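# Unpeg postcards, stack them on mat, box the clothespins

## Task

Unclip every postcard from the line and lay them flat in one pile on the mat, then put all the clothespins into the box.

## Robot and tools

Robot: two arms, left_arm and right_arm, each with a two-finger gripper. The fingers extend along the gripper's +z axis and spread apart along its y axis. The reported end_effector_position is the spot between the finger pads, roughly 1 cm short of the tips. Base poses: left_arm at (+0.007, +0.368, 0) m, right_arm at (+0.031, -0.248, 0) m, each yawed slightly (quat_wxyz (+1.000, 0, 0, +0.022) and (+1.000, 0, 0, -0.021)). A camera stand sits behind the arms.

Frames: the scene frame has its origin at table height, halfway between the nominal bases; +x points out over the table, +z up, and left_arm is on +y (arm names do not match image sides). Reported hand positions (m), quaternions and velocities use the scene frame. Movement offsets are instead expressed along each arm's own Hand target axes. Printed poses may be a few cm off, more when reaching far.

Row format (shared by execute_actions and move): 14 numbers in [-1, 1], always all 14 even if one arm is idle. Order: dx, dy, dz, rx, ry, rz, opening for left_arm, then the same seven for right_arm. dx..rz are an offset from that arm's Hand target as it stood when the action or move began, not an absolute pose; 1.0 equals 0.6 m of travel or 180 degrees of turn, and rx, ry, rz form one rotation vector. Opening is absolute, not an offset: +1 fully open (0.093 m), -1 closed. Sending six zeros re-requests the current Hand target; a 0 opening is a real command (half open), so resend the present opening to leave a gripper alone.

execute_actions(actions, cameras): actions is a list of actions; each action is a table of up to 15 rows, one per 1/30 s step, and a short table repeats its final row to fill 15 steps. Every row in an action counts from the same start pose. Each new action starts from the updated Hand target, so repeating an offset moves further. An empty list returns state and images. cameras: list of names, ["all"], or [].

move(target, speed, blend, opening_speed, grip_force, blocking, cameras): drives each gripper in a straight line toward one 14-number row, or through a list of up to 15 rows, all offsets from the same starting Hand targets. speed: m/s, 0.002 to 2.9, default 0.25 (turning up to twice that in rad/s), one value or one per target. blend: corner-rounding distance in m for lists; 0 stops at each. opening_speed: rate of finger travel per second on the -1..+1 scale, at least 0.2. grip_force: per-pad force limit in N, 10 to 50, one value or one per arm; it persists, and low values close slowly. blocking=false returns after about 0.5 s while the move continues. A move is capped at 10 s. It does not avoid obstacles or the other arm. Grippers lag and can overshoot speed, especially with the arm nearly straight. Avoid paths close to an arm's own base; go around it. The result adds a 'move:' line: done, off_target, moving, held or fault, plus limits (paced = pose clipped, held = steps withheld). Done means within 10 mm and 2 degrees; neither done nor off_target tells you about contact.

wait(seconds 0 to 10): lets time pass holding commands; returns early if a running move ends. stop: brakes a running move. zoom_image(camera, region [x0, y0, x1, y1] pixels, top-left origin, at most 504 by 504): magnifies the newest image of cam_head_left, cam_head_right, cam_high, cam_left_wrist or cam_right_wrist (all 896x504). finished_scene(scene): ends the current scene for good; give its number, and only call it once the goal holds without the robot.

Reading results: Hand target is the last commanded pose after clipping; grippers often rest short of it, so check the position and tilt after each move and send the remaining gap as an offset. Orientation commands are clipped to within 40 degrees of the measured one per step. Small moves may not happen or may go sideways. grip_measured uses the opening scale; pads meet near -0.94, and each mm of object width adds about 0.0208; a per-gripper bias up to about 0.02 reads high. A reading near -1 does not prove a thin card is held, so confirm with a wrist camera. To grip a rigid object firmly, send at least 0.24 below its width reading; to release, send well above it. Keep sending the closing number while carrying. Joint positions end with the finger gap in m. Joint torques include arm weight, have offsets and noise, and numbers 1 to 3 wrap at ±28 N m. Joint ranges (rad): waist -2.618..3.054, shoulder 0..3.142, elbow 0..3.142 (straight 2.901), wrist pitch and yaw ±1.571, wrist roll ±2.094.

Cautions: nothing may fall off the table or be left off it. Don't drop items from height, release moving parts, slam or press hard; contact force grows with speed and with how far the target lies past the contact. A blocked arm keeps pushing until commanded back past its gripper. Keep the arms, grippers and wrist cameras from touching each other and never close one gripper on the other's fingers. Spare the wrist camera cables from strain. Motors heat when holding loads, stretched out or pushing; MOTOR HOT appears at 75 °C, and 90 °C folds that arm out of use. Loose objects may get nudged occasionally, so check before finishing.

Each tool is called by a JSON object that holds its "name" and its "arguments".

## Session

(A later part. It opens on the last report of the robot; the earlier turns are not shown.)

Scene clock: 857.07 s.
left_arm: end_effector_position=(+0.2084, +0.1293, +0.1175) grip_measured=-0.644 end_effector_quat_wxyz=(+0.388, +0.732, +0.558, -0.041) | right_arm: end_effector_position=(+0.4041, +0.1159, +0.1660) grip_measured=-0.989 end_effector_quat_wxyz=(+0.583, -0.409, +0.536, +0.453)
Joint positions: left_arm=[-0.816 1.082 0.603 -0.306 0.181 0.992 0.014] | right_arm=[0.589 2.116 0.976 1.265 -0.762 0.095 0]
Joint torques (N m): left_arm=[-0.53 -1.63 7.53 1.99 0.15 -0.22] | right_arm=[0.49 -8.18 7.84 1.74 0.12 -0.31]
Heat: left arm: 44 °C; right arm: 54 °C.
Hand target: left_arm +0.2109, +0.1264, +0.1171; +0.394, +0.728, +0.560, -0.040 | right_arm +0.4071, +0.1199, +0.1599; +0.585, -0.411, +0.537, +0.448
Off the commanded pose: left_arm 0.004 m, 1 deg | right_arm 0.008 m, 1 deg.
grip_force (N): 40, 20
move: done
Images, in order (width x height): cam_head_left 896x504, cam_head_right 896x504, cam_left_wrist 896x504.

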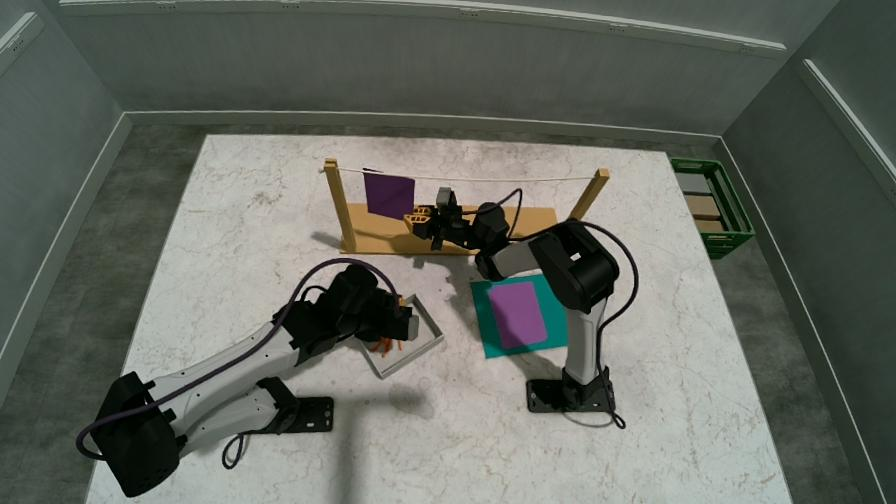

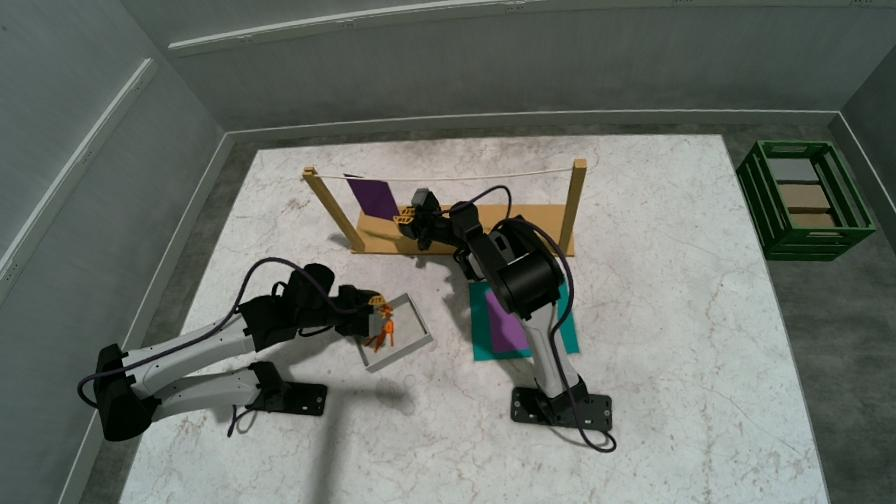

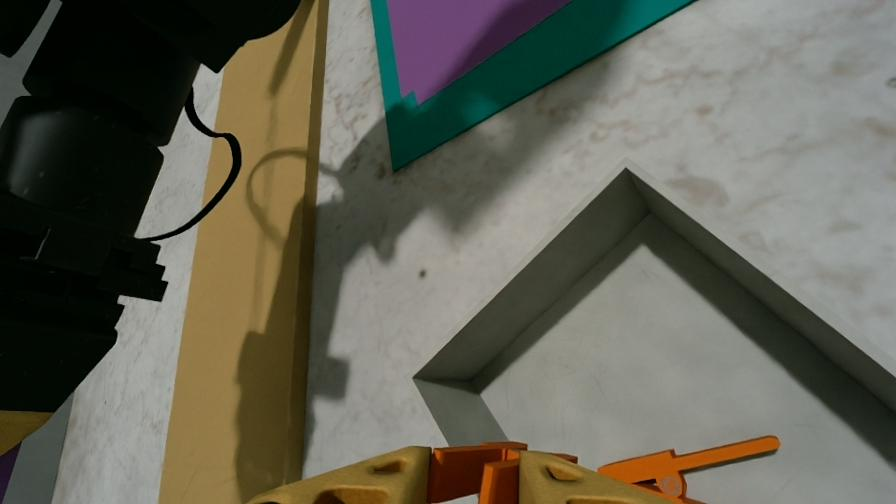

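{"name": "move", "arguments": {"target": [0.0162,-0.0632,0.0643,0,0,0,-0.85,0,0,0,0,0,0,-1], "speed": 0.06, "cameras": ["cam_left_wrist","cam_head_right"]}}

Scene clock: 862.47 s.
left_arm: end_effector_position=(+0.1958, +0.1139, +0.0675) grip_measured=-0.644 end_effector_quat_wxyz=(+0.390, +0.733, +0.556, -0.041) | right_arm: end_effector_position=(+0.4041, +0.1159, +0.1660) grip_measured=-0.989 end_effector_quat_wxyz=(+0.583, -0.409, +0.536, +0.453)
Joint positions: left_arm=[-0.915 1.193 0.443 -0.021 0.112 0.924 0.014] | right_arm=[0.589 2.116 0.976 1.265 -0.762 0.095 0]
Joint torques (N m): left_arm=[-0.51 -1.96 6.67 2.04 0.06 -0.17] | right_arm=[0.49 -8.17 7.84 1.74 0.12 -0.31]
Heat: left arm: 44 °C; right arm: 55 °C.
Hand target: left_arm +0.1972, +0.1125, +0.0658; +0.394, +0.728, +0.560, -0.040 | right_arm +0.4071, +0.1199, +0.1599; +0.585, -0.411, +0.537, +0.448
Off the commanded pose: left_arm 0.003 m, 1 deg | right_arm 0.008 m, 1 deg.
grip_force (N): 40, 20
move: done
Images, in order (width x height): cam_head_right 896x504, cam_left_wrist 896x504.

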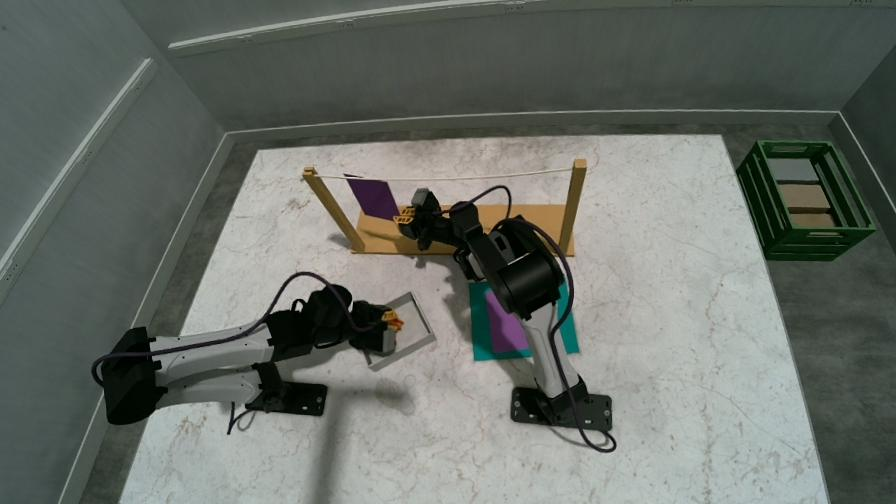

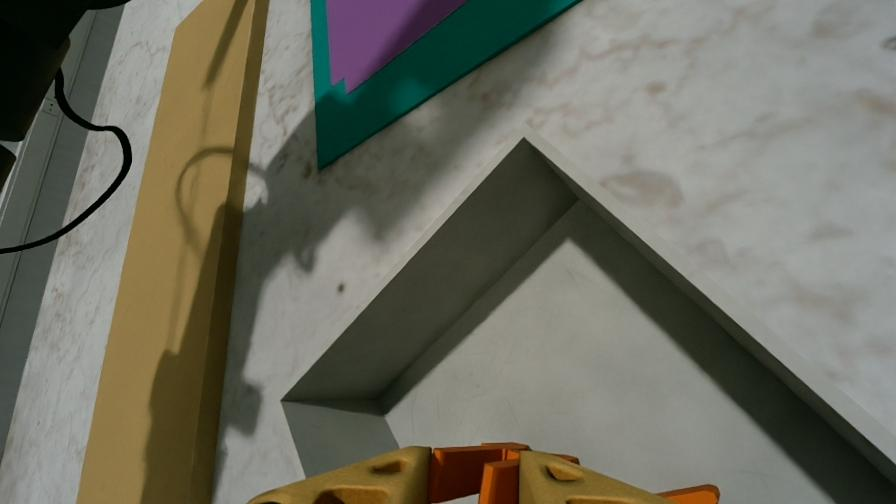

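{"name": "move", "arguments": {"target": [0,0,0,0,0,0,0.1,0,0,0,0,0,0,-1], "opening_speed": 0.35, "cameras": ["cam_left_wrist","cam_head_right"]}}

Scene clock: 866.70 s.
left_arm: end_effector_position=(+0.1962, +0.1140, +0.0675) grip_measured=+0.098 end_effector_quat_wxyz=(+0.390, +0.733, +0.556, -0.040) | right_arm: end_effector_position=(+0.4041, +0.1159, +0.1660) grip_measured=-0.989 end_effector_quat_wxyz=(+0.583, -0.409, +0.536, +0.453)
Joint positions: left_arm=[-0.915 1.193 0.443 -0.02 0.11 0.924 0.05] | right_arm=[0.589 2.116 0.976 1.265 -0.762 0.095 0]
Joint torques (N m): left_arm=[-0.5 -1.98 6.72 2.02 0.09 -0.23] | right_arm=[0.5 -8.2 7.88 1.75 0.12 -0.3]
Heat: left arm: 44 °C; right arm: 55 °C.
Hand target: left_arm +0.1972, +0.1125, +0.0657; +0.394, +0.728, +0.560, -0.040 | right_arm +0.4071, +0.1199, +0.1599; +0.585, -0.411, +0.537, +0.448
Off the commanded pose: left_arm 0.002 m, 1 deg | right_arm 0.008 m, 1 deg.
grip_force (N): 40, 20
move: done
Images, in order (width x height): cam_head_right 896x504, cam_left_wrist 896x504.

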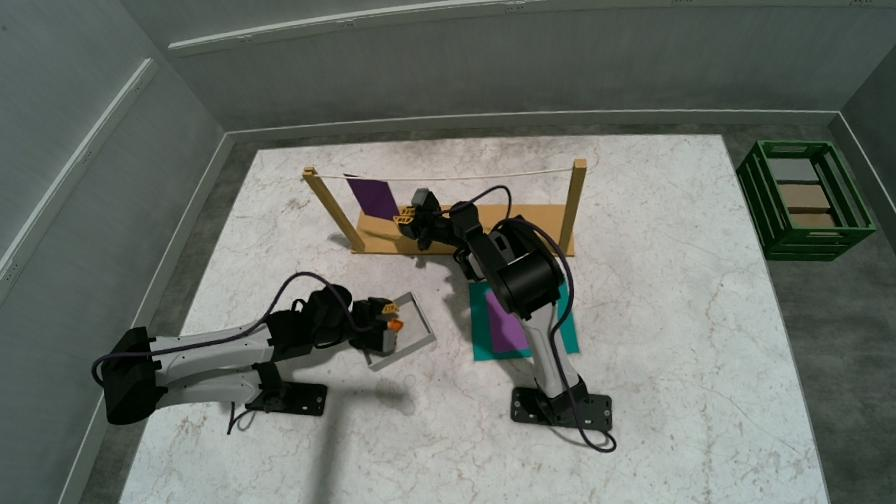

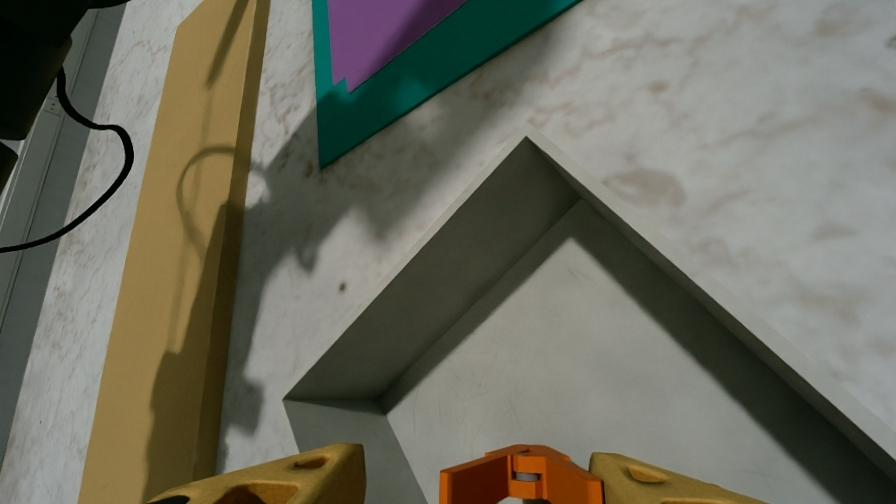

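{"name": "move", "arguments": {"target": [-0.0421,0.0437,-0.0575,0,0,0,0.1,0,0,0,0,0,0,-1], "speed": 0.06, "cameras": ["cam_left_wrist","cam_head_right"]}}

Scene clock: 869.70 s.
left_arm: end_effector_position=(+0.1942, +0.1156, +0.1040) grip_measured=+0.098 end_effector_quat_wxyz=(+0.381, +0.735, +0.559, -0.041) | right_arm: end_effector_position=(+0.4041, +0.1159, +0.1660) grip_measured=-0.989 end_effector_quat_wxyz=(+0.583, -0.409, +0.536, +0.453)
Joint positions: left_arm=[-0.918 1.109 0.569 -0.249 0.108 0.922 0.05] | right_arm=[0.589 2.116 0.976 1.265 -0.762 0.095 0]
Joint torques (N m): left_arm=[-0.51 -3.75 9.76 1.71 0.1 -0.21] | right_arm=[0.49 -8.2 7.86 1.76 0.11 -0.31]
Heat: left arm: 44 °C; right arm: 55 °C.
Hand target: left_arm +0.1967, +0.1124, +0.1159; +0.394, +0.728, +0.559, -0.040 | right_arm +0.4071, +0.1199, +0.1599; +0.585, -0.411, +0.537, +0.448
Off the commanded pose: left_arm 0.013 m, 2 deg | right_arm 0.008 m, 1 deg.
grip_force (N): 40, 20
move: off_target (left_arm)
Images, in order (width x height): cam_head_right 896x504, cam_left_wrist 896x504.

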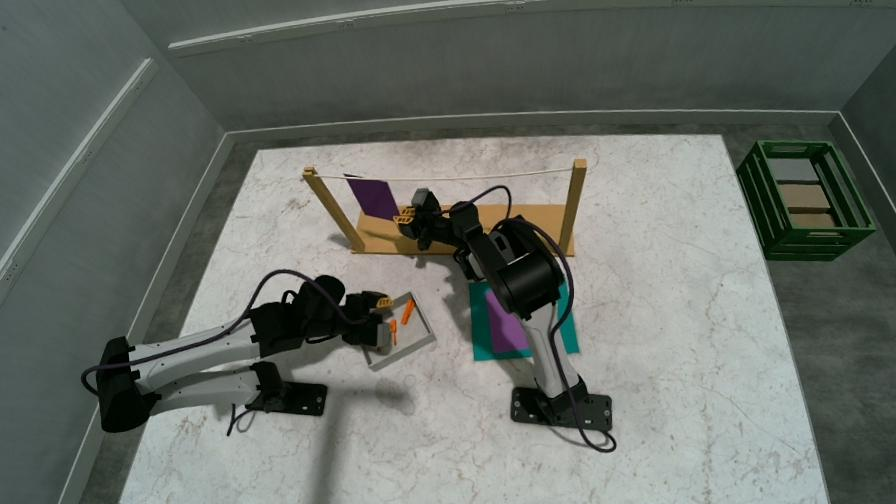

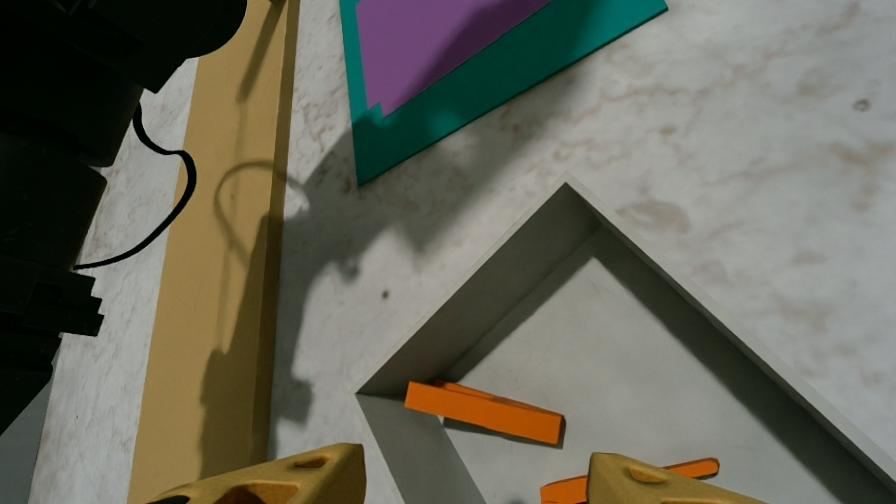

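{"name": "move", "arguments": {"target": [[-0.0542,0.1023,-0.2083,0,0,0,0.1,0.0747,0,-0.0065,0,0.0278,0,-1],[0.027,0.2168,-0.278,0.062,-0.285,-0.1716,0.1,0.0677,0.1078,-0.087,-0.04,0.0275,0,-1],[0.027,0.2168,-0.278,0.062,-0.285,-0.1716,0.1,-0.218,0.0925,-0.1963,-0.083,0.0275,0.0036,-1]], "speed": [0.1,0.1,0.12], "blend": [0.01,0.02,0], "cameras": ["all"]}}

Scene clock: 902.63 s.
left_arm: end_effector_position=(+0.2442, +0.2177, +0.2846) grip_measured=+0.098 end_effector_quat_wxyz=(+0.500, +0.491, +0.531, -0.476) | right_arm: end_effector_position=(+0.3207, +0.0122, +0.2638) grip_measured=-0.989 end_effector_quat_wxyz=(+0.485, -0.489, +0.517, +0.509)
Joint positions: left_arm=[0.036 1.483 1.19 -1.577 1.522 1.855 0.05] | right_arm=[0.349 1.502 0.818 0.645 -1.261 0.015 0]
Joint torques (N m): left_arm=[0.35 -3.49 8.34 -0.19 0.97 0.17] | right_arm=[-0.38 -8.34 10.61 1.35 -0.14 -0.33]
Heat: left arm: 47 °C; right arm: 55 °C.
Hand target: left_arm +0.2491, +0.2198, +0.2912; +0.500, +0.504, +0.498, -0.498 | right_arm +0.3201, +0.0103, +0.2802; +0.500, -0.500, +0.501, +0.499
Off the commanded pose: left_arm 0.008 m, 5 deg | right_arm 0.017 m, 3 deg.
joint sent to its limit (left arm) — joint 4 (wrist pitch), lower limit. The joint targets are off in orientation, not in position.
grip_force (N): 40, 20
move: off_target (left_arm, right_arm)

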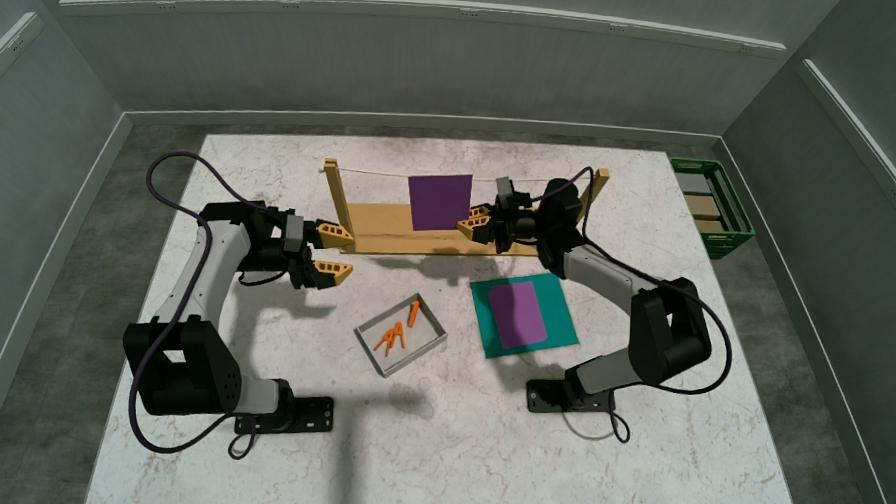

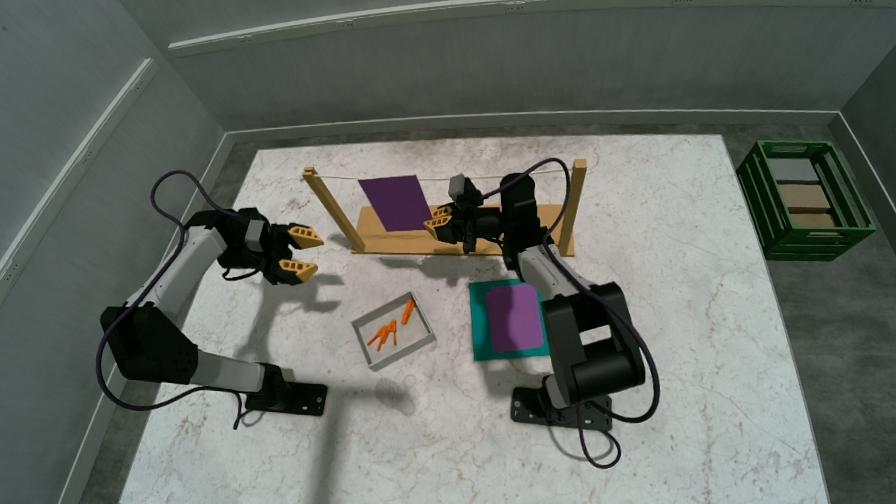

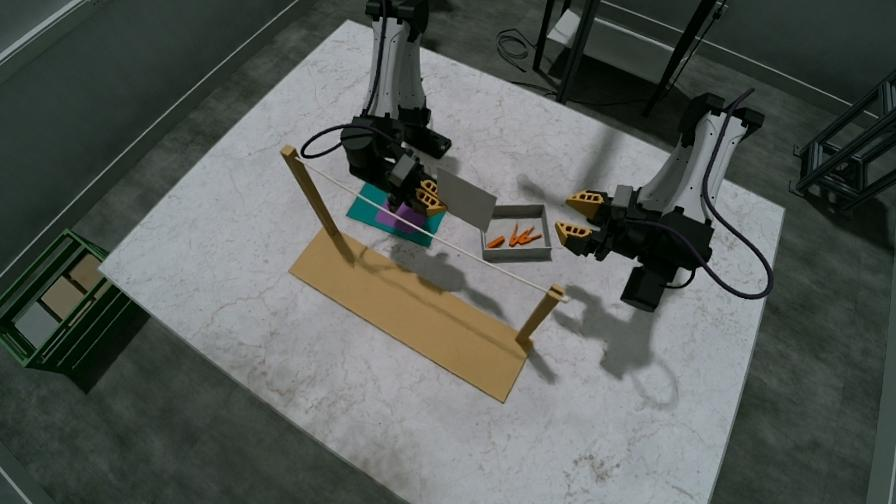

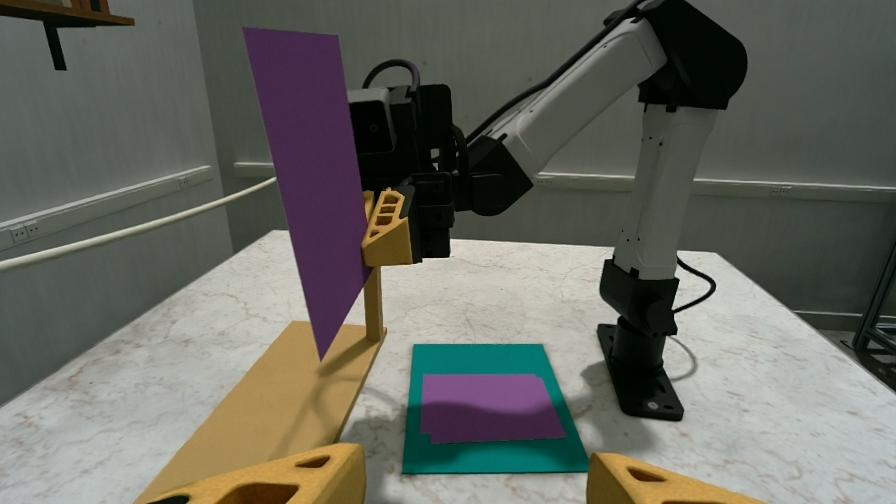

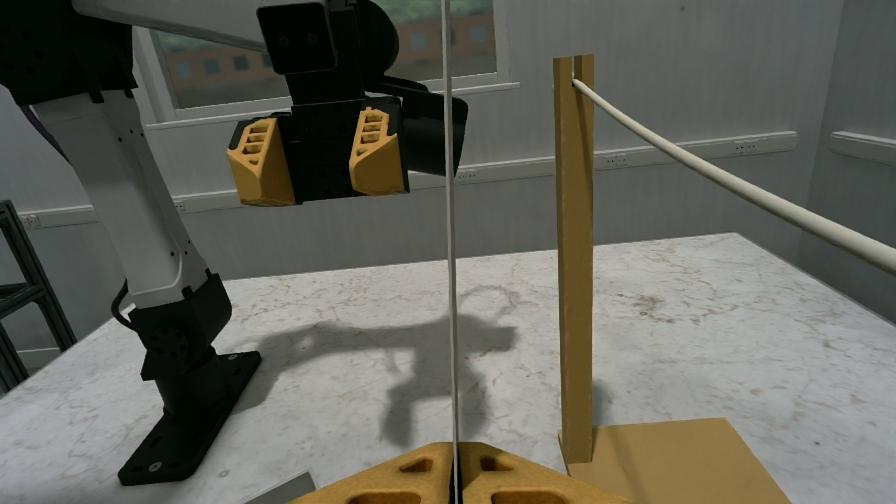

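{"name": "move", "arguments": {"target": [-0.015,0.06,0.01,-0.25,0,0,0.1,0,0,0,0,0,0,-1], "speed": 0.12}}

Scene clock: 913.10 s.
left_arm: end_effector_position=(+0.2823, +0.2132, +0.3008) grip_measured=+0.098 end_effector_quat_wxyz=(+0.650, +0.280, +0.651, -0.273) | right_arm: end_effector_position=(+0.3206, +0.0122, +0.2636) grip_measured=-0.989 end_effector_quat_wxyz=(+0.485, -0.489, +0.517, +0.509)
Joint positions: left_arm=[-0.251 0.797 0.556 0.234 0.595 0.012 0.05] | right_arm=[0.349 1.502 0.818 0.643 -1.261 0.014 0]
Joint torques (N m): left_arm=[-0.55 -0.38 7.62 2.23 -0.06 -0.15] | right_arm=[-0.4 -8.36 10.66 1.37 -0.13 -0.32]
Heat: left arm: 47 °C; right arm: 58 °C.
Hand target: left_arm +0.2849, +0.2137, +0.3005; +0.655, +0.274, +0.651, -0.270 | right_arm +0.3201, +0.0103, +0.2802; +0.500, -0.500, +0.501, +0.499
Off the commanded pose: left_arm 0.003 m, 1 deg | right_arm 0.017 m, 3 deg.
grip_force (N): 40, 20
move: off_target (right_arm); limits=paced

{"name": "move", "arguments": {"target": [[0.0533,-0.0576,0.058,0.139,0,0,0.1,0,0,0,0,0,0,-1],[0.0642,-0.0349,0.1205,0.249,0.0062,-0.0151,0.1,0,0,0,0,0,0,-1]], "speed": [0.12,0.08], "blend": [0.01,0], "cameras": ["cam_left_wrist","cam_head_left","cam_head_right","cam_right_wrist"]}}

Scene clock: 929.77 s.
left_arm: end_effector_position=(+0.3173, +0.1471, +0.2563) grip_measured=+0.098 end_effector_quat_wxyz=(+0.481, +0.484, +0.521, -0.512) | right_arm: end_effector_position=(+0.3206, +0.0122, +0.2636) grip_measured=-0.989 end_effector_quat_wxyz=(+0.485, -0.489, +0.517, +0.509)
Joint positions: left_arm=[-0.211 1.551 0.841 0.644 1.397 -0.003 0.05] | right_arm=[0.349 1.502 0.818 0.643 -1.261 0.014 0]
Joint torques (N m): left_arm=[0.35 -4.6 9.29 1.73 0.24 -0.12] | right_arm=[-0.4 -8.34 10.63 1.36 -0.14 -0.32]
Heat: left arm: 47 °C; right arm: 61 °C.
Hand target: left_arm +0.3213, +0.1477, +0.2621; +0.489, +0.490, +0.511, -0.510 | right_arm +0.3201, +0.0103, +0.2802; +0.500, -0.500, +0.501, +0.499
Off the commanded pose: left_arm 0.007 m, 2 deg | right_arm 0.017 m, 3 deg.
grip_force (N): 40, 20
move: off_target (right_arm)
Images, in order (width x height): cam_head_left 896x504, cam_head_right 896x504, cam_left_wrist 896x504, cam_right_wrist 896x504.

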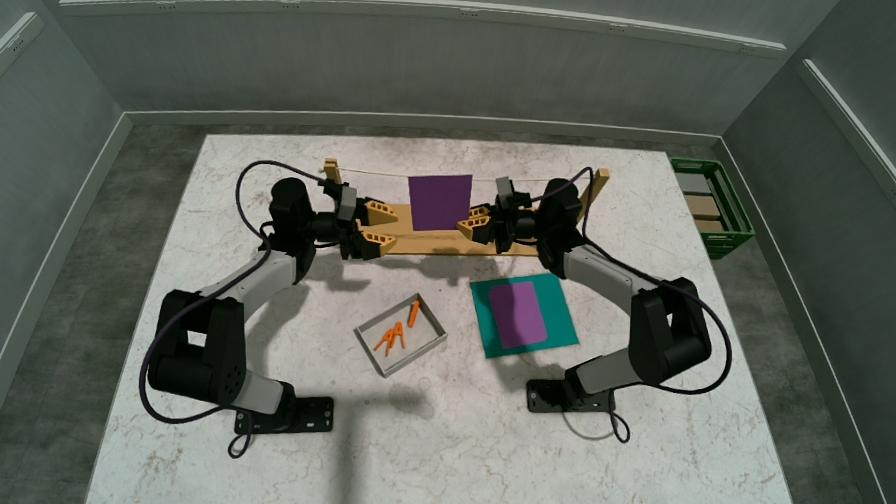

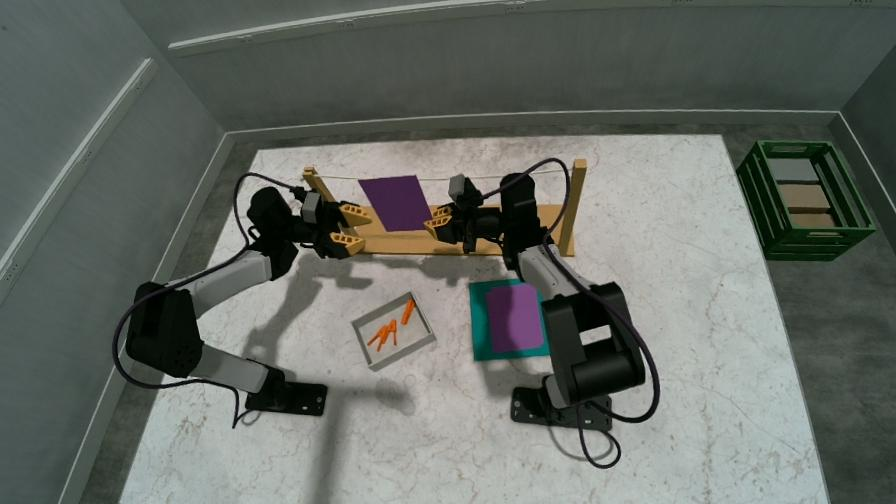

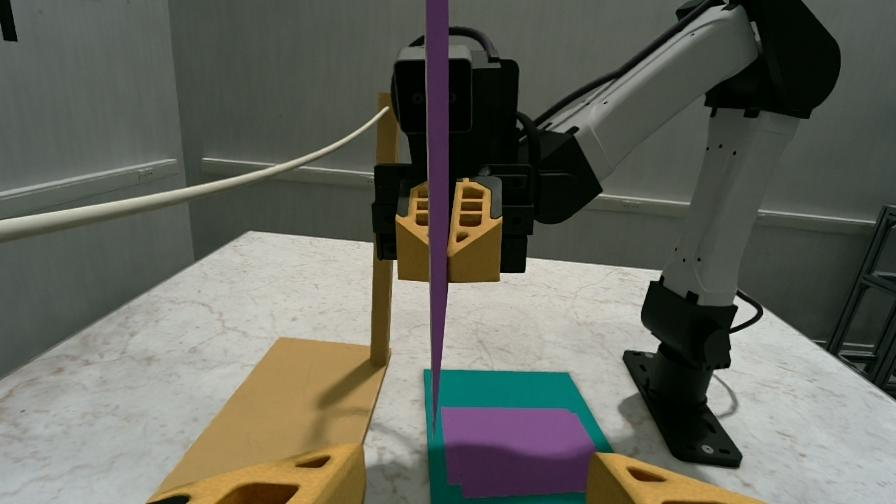

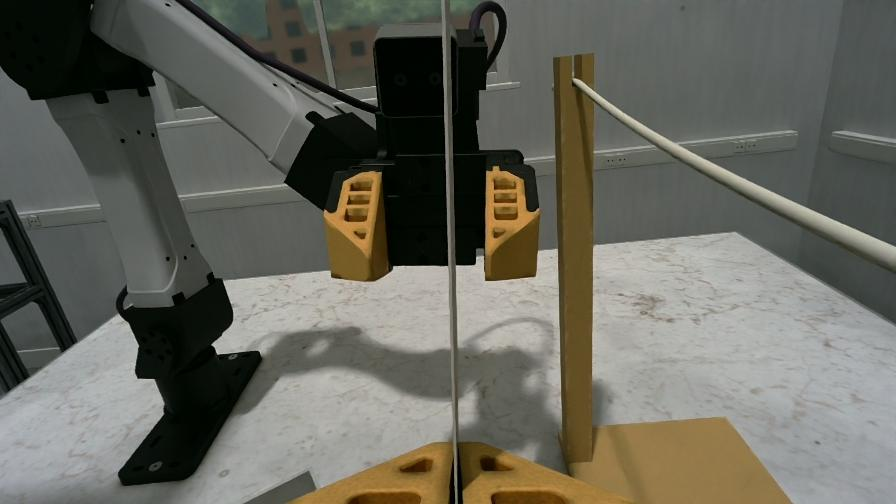

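{"name": "move", "arguments": {"target": [-0.009,0.0124,0.072,0,0,0,0.1,0,0,0,0,0,0,-1], "speed": 0.05, "cameras": ["cam_left_wrist","cam_head_left","cam_head_right","cam_right_wrist"]}}

Scene clock: 935.53 s.
left_arm: end_effector_position=(+0.3219, +0.1072, +0.2615) grip_measured=+0.098 end_effector_quat_wxyz=(+0.477, +0.490, +0.516, -0.517) | right_arm: end_effector_position=(+0.3206, +0.0122, +0.2636) grip_measured=-0.989 end_effector_quat_wxyz=(+0.485, -0.489, +0.517, +0.509)
Joint positions: left_arm=[-0.326 1.608 0.913 0.655 1.303 -0.027 0.05] | right_arm=[0.349 1.502 0.818 0.643 -1.261 0.014 0]
Joint torques (N m): left_arm=[-0.35 -5.09 9.47 1.8 -0.05 -0.11] | right_arm=[-0.4 -8.38 10.65 1.37 -0.14 -0.32]
Heat: left arm: 47 °C; right arm: 62 °C.
Hand target: left_arm +0.3290, +0.1044, +0.2669; +0.488, +0.490, +0.511, -0.510 | right_arm +0.3201, +0.0103, +0.2802; +0.500, -0.500, +0.501, +0.499
Off the commanded pose: left_arm 0.009 m, 2 deg | right_arm 0.017 m, 3 deg.
grip_force (N): 40, 20
move: off_target (right_arm)
Images, in order (width x height): cam_head_left 896x504, cam_head_right 896x504, cam_left_wrist 896x504, cam_right_wrist 896x504.

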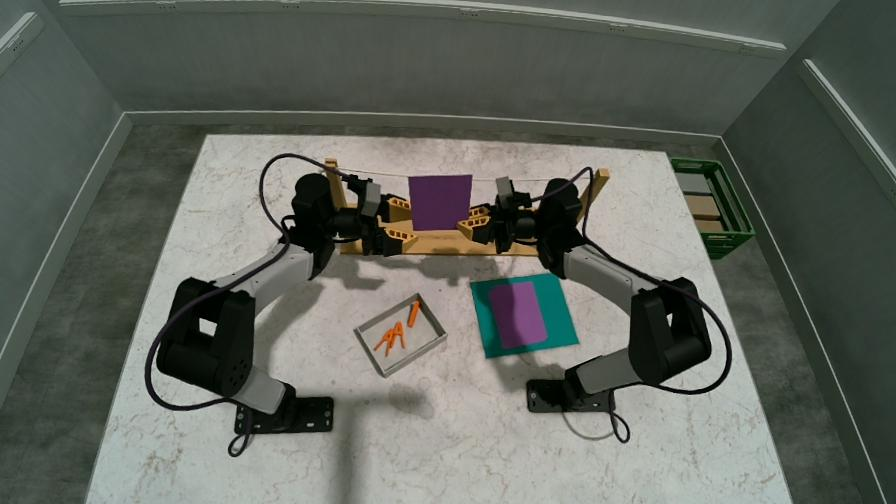

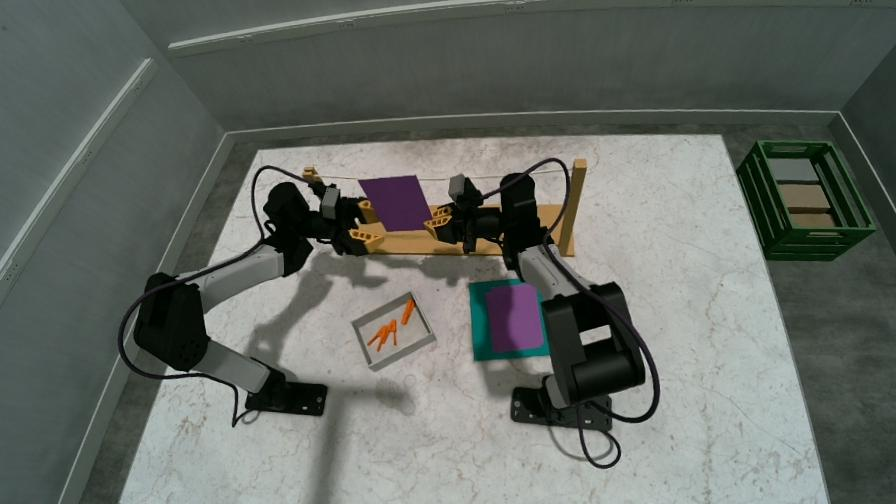

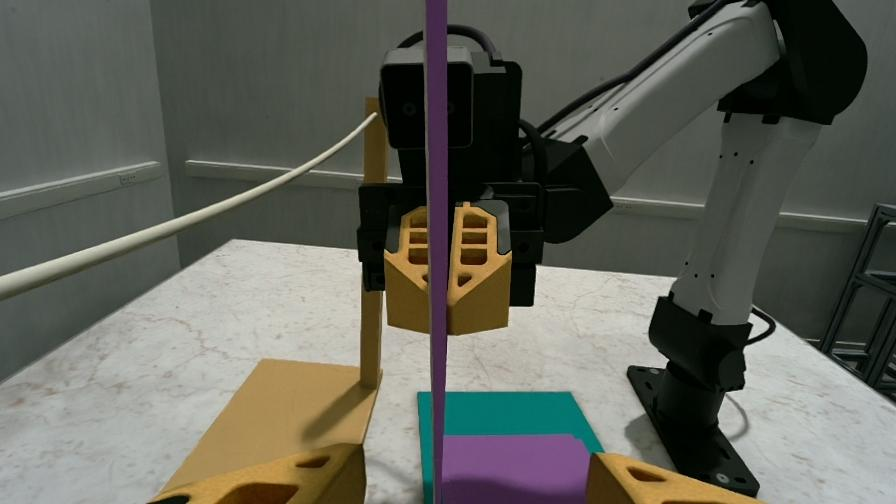

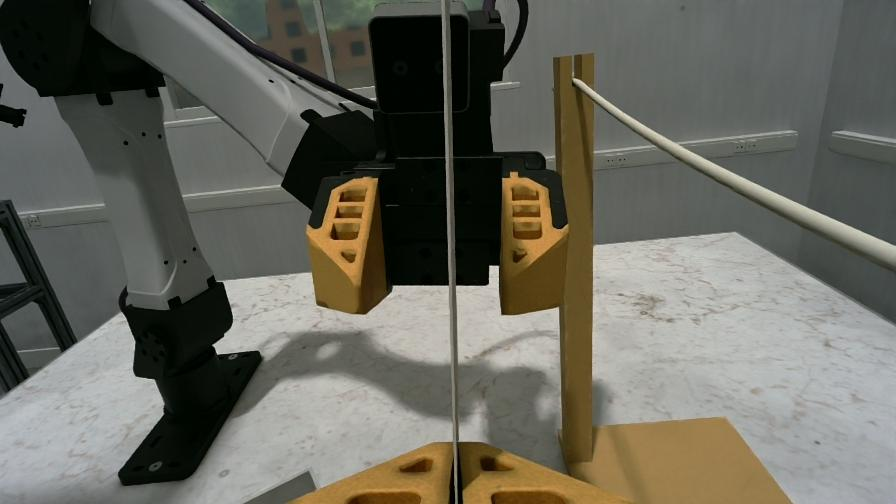

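{"name": "move", "arguments": {"target": [-0.001,0.016,0.002,0,0,0,0.1,0,0,0,0,0,0,-1], "speed": 0.05, "cameras": ["cam_left_wrist"]}}

Scene clock: 939.07 s.
left_arm: end_effector_position=(+0.3312, +0.1045, +0.2625) grip_measured=+0.098 end_effector_quat_wxyz=(+0.478, +0.490, +0.514, -0.516) | right_arm: end_effector_position=(+0.3206, +0.0122, +0.2636) grip_measured=-0.989 end_effector_quat_wxyz=(+0.485, -0.489, +0.517, +0.509)
Joint positions: left_arm=[-0.326 1.643 0.951 0.655 1.302 -0.027 0.05] | right_arm=[0.349 1.502 0.818 0.643 -1.261 0.014 0]
Joint torques (N m): left_arm=[0.02 -5.42 9.43 1.76 0 -0.11] | right_arm=[-0.39 -8.36 10.66 1.37 -0.14 -0.32]
Heat: left arm: 47 °C; right arm: 63 °C.
Hand target: left_arm +0.3386, +0.1032, +0.2673; +0.489, +0.490, +0.511, -0.510 | right_arm +0.3201, +0.0103, +0.2802; +0.500, -0.500, +0.501, +0.499
Off the commanded pose: left_arm 0.009 m, 1 deg | right_arm 0.017 m, 3 deg.
grip_force (N): 40, 20
move: off_target (right_arm)
Images, in order (width x height): cam_left_wrist 896x504.

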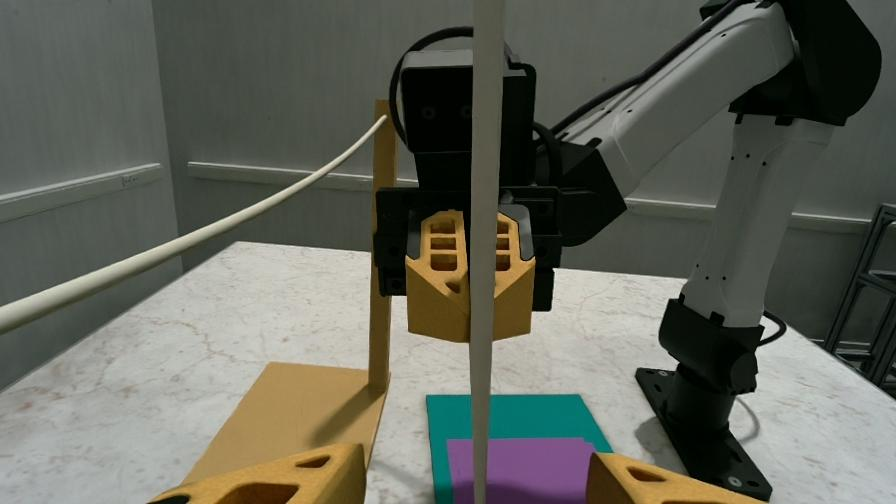

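{"name": "move", "arguments": {"target": [0,0,0,0,0,0,-1,0,0,0,0,0,0,-1], "grip_force": [20,20], "cameras": ["cam_left_wrist","cam_right_wrist"]}}

Scene clock: 945.10 s.
left_arm: end_effector_position=(+0.3312, +0.1045, +0.2625) grip_measured=-0.966 end_effector_quat_wxyz=(+0.478, +0.490, +0.515, -0.516) | right_arm: end_effector_position=(+0.3210, +0.0123, +0.2639) grip_measured=-0.989 end_effector_quat_wxyz=(+0.485, -0.489, +0.517, +0.509)
Joint positions: left_arm=[-0.326 1.643 0.951 0.655 1.302 -0.028 0] | right_arm=[0.349 1.502 0.82 0.64 -1.26 0.013 0]
Joint torques (N m): left_arm=[-0.01 -5.41 9.46 1.76 -0.01 -0.1] | right_arm=[-0.39 -8.35 10.5 1.39 -0.15 -0.31]
Heat: left arm: 47 °C; right arm: 63 °C.
Hand target: left_arm +0.3386, +0.1032, +0.2673; +0.489, +0.490, +0.511, -0.510 | right_arm +0.3201, +0.0103, +0.2802; +0.500, -0.500, +0.501, +0.499
Off the commanded pose: left_arm 0.009 m, 1 deg | right_arm 0.016 m, 3 deg.
grip_force (N): 20, 20
move: off_target (right_arm)
Images, in order (width x height): cam_left_wrist 896x504, cam_right_wrist 896x504.

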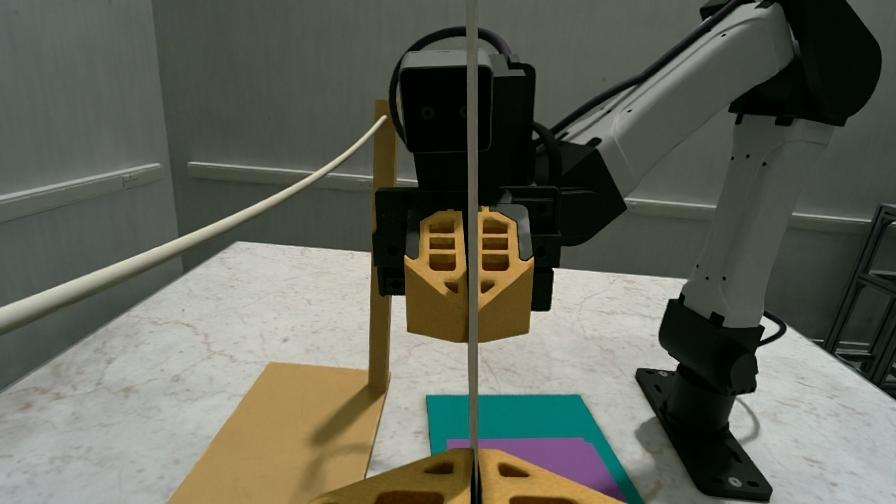

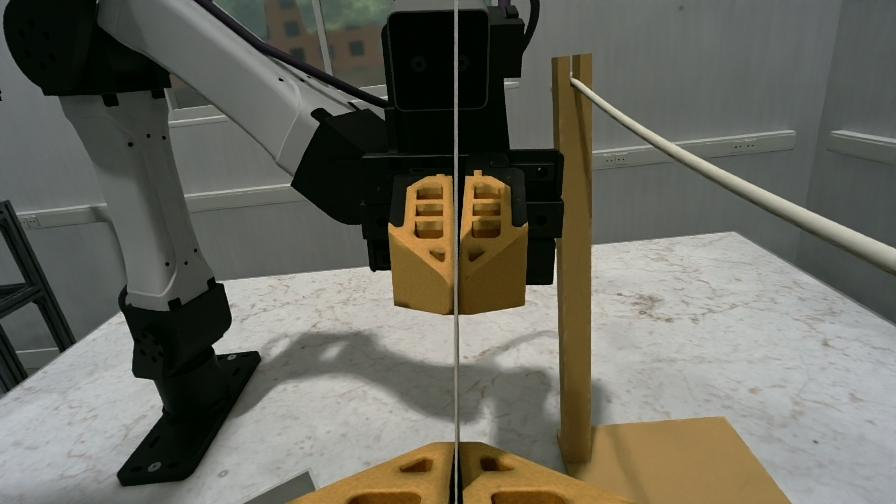

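{"name": "move", "arguments": {"target": [[0,0,0,0,0,0,-1,0,0,0,0,0,0,-0.5],[0,0,0,0,0,0,-1,0.02,0,-0.1667,0,0,0,-0.5]], "speed": [0.05,0.08], "opening_speed": 0.4, "cameras": ["cam_left_wrist","cam_right_wrist","cam_head_left"]}}

Scene clock: 951.37 s.
left_arm: end_effector_position=(+0.3317, +0.1045, +0.2625) grip_measured=-0.972 end_effector_quat_wxyz=(+0.479, +0.489, +0.515, -0.516) | right_arm: end_effector_position=(+0.3255, -0.0881, +0.2649) grip_measured=-0.502 end_effector_quat_wxyz=(+0.503, -0.486, +0.514, +0.497)
Joint positions: left_arm=[-0.326 1.643 0.951 0.655 1.299 -0.028 0] | right_arm=[0.012 1.447 0.764 0.649 -1.567 -0.011 0.021]
Joint torques (N m): left_arm=[0.03 -5.42 9.48 1.77 0.02 -0.1] | right_arm=[-0.29 -7.49 6.86 1.32 -0.13 -0.22]
Heat: left arm: 47 °C; right arm: 62 °C.
Hand target: left_arm +0.3386, +0.1032, +0.2673; +0.489, +0.490, +0.511, -0.510 | right_arm +0.3199, -0.0898, +0.2684; +0.500, -0.500, +0.501, +0.499
Off the commanded pose: left_arm 0.008 m, 1 deg | right_arm 0.007 m, 2 deg.
joint sent to its limit (right arm) — joint 5 (wrist yaw), lower limit. The joint targets still meet the commanded pose.
grip_force (N): 20, 20
move: done
Images, in order (width x height): cam_head_left 896x504, cam_left_wrist 896x504, cam_right_wrist 896x504.

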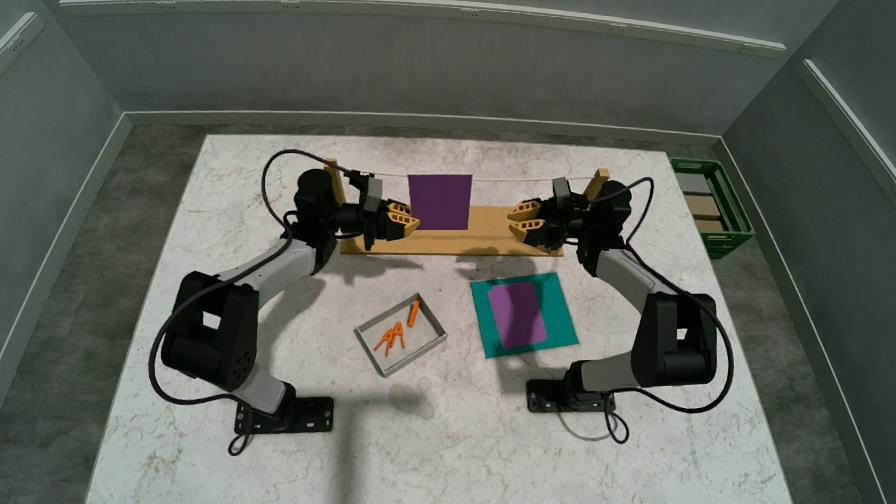

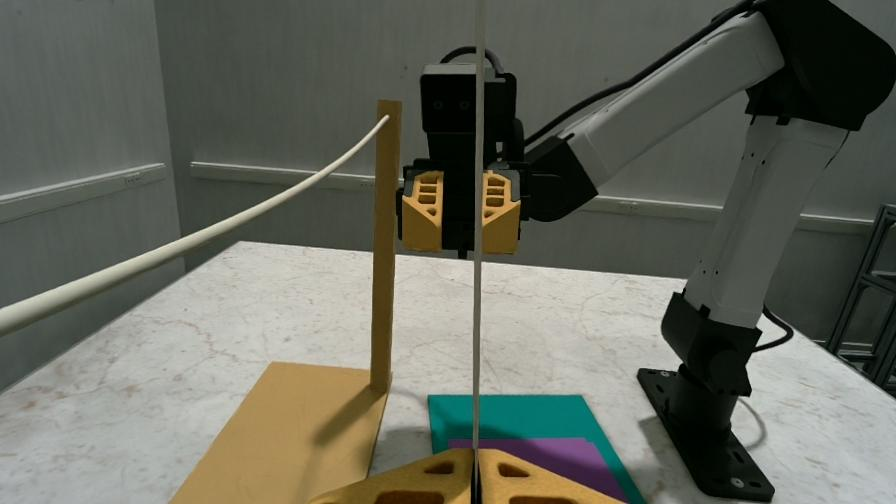

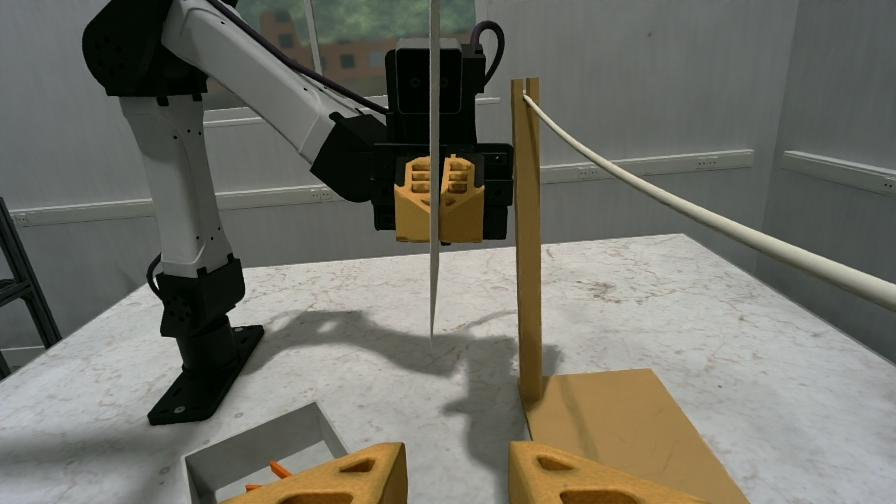

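{"name": "move", "arguments": {"target": [[0,0,0,0,0,0,-1,-0.033,0.1,-0.183,0.25,0,0,-0.5],[0,0,0,0,0,0,-1,-0.153,0.083,-0.483,0.353,0.351,-0.0125,-0.5]], "blend": [0.03,0], "speed": 0.2, "cameras": ["cam_head_left"]}}

Scene clock: 981.87 s.
left_arm: end_effector_position=(+0.3317, +0.1045, +0.2625) grip_measured=-0.972 end_effector_quat_wxyz=(+0.479, +0.489, +0.515, -0.516) | right_arm: end_effector_position=(+0.2685, -0.3800, +0.3589) grip_measured=-0.502 end_effector_quat_wxyz=(+0.368, -0.354, +0.846, -0.153)
Joint positions: left_arm=[-0.326 1.643 0.951 0.655 1.299 -0.028 0] | right_arm=[-0.815 1.281 1.77 -1.448 -0.586 -1.459 0.021]
Joint torques (N m): left_arm=[0.03 -5.38 9.48 1.77 0.02 -0.11] | right_arm=[0.58 -1.69 8.46 1.11 -0.3 -0.26]
Heat: left arm: 47 °C; right arm: 58 °C.
Hand target: left_arm +0.3386, +0.1032, +0.2673; +0.489, +0.490, +0.511, -0.510 | right_arm +0.2694, -0.3794, +0.3605; +0.364, -0.361, +0.844, -0.153
Off the commanded pose: left_arm 0.008 m, 1 deg | right_arm 0.002 m, 1 deg.
grip_force (N): 20, 20
move: done
Images, in order (width x height): cam_head_left 896x504.

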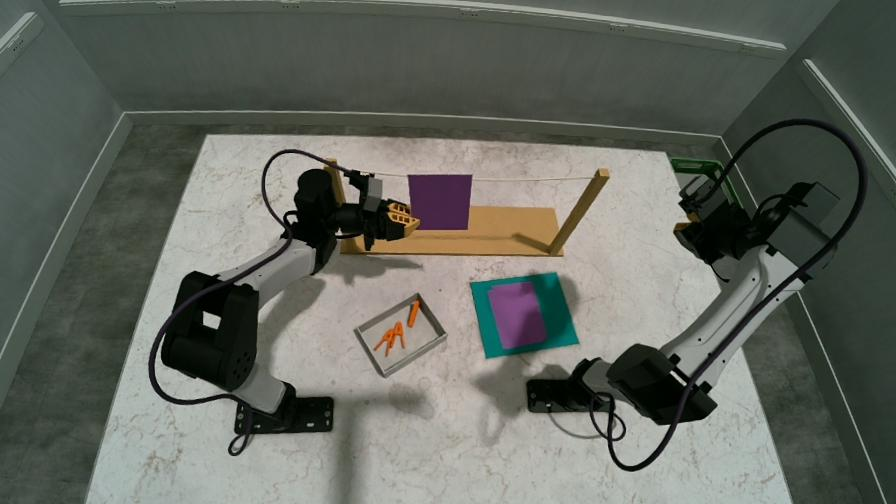

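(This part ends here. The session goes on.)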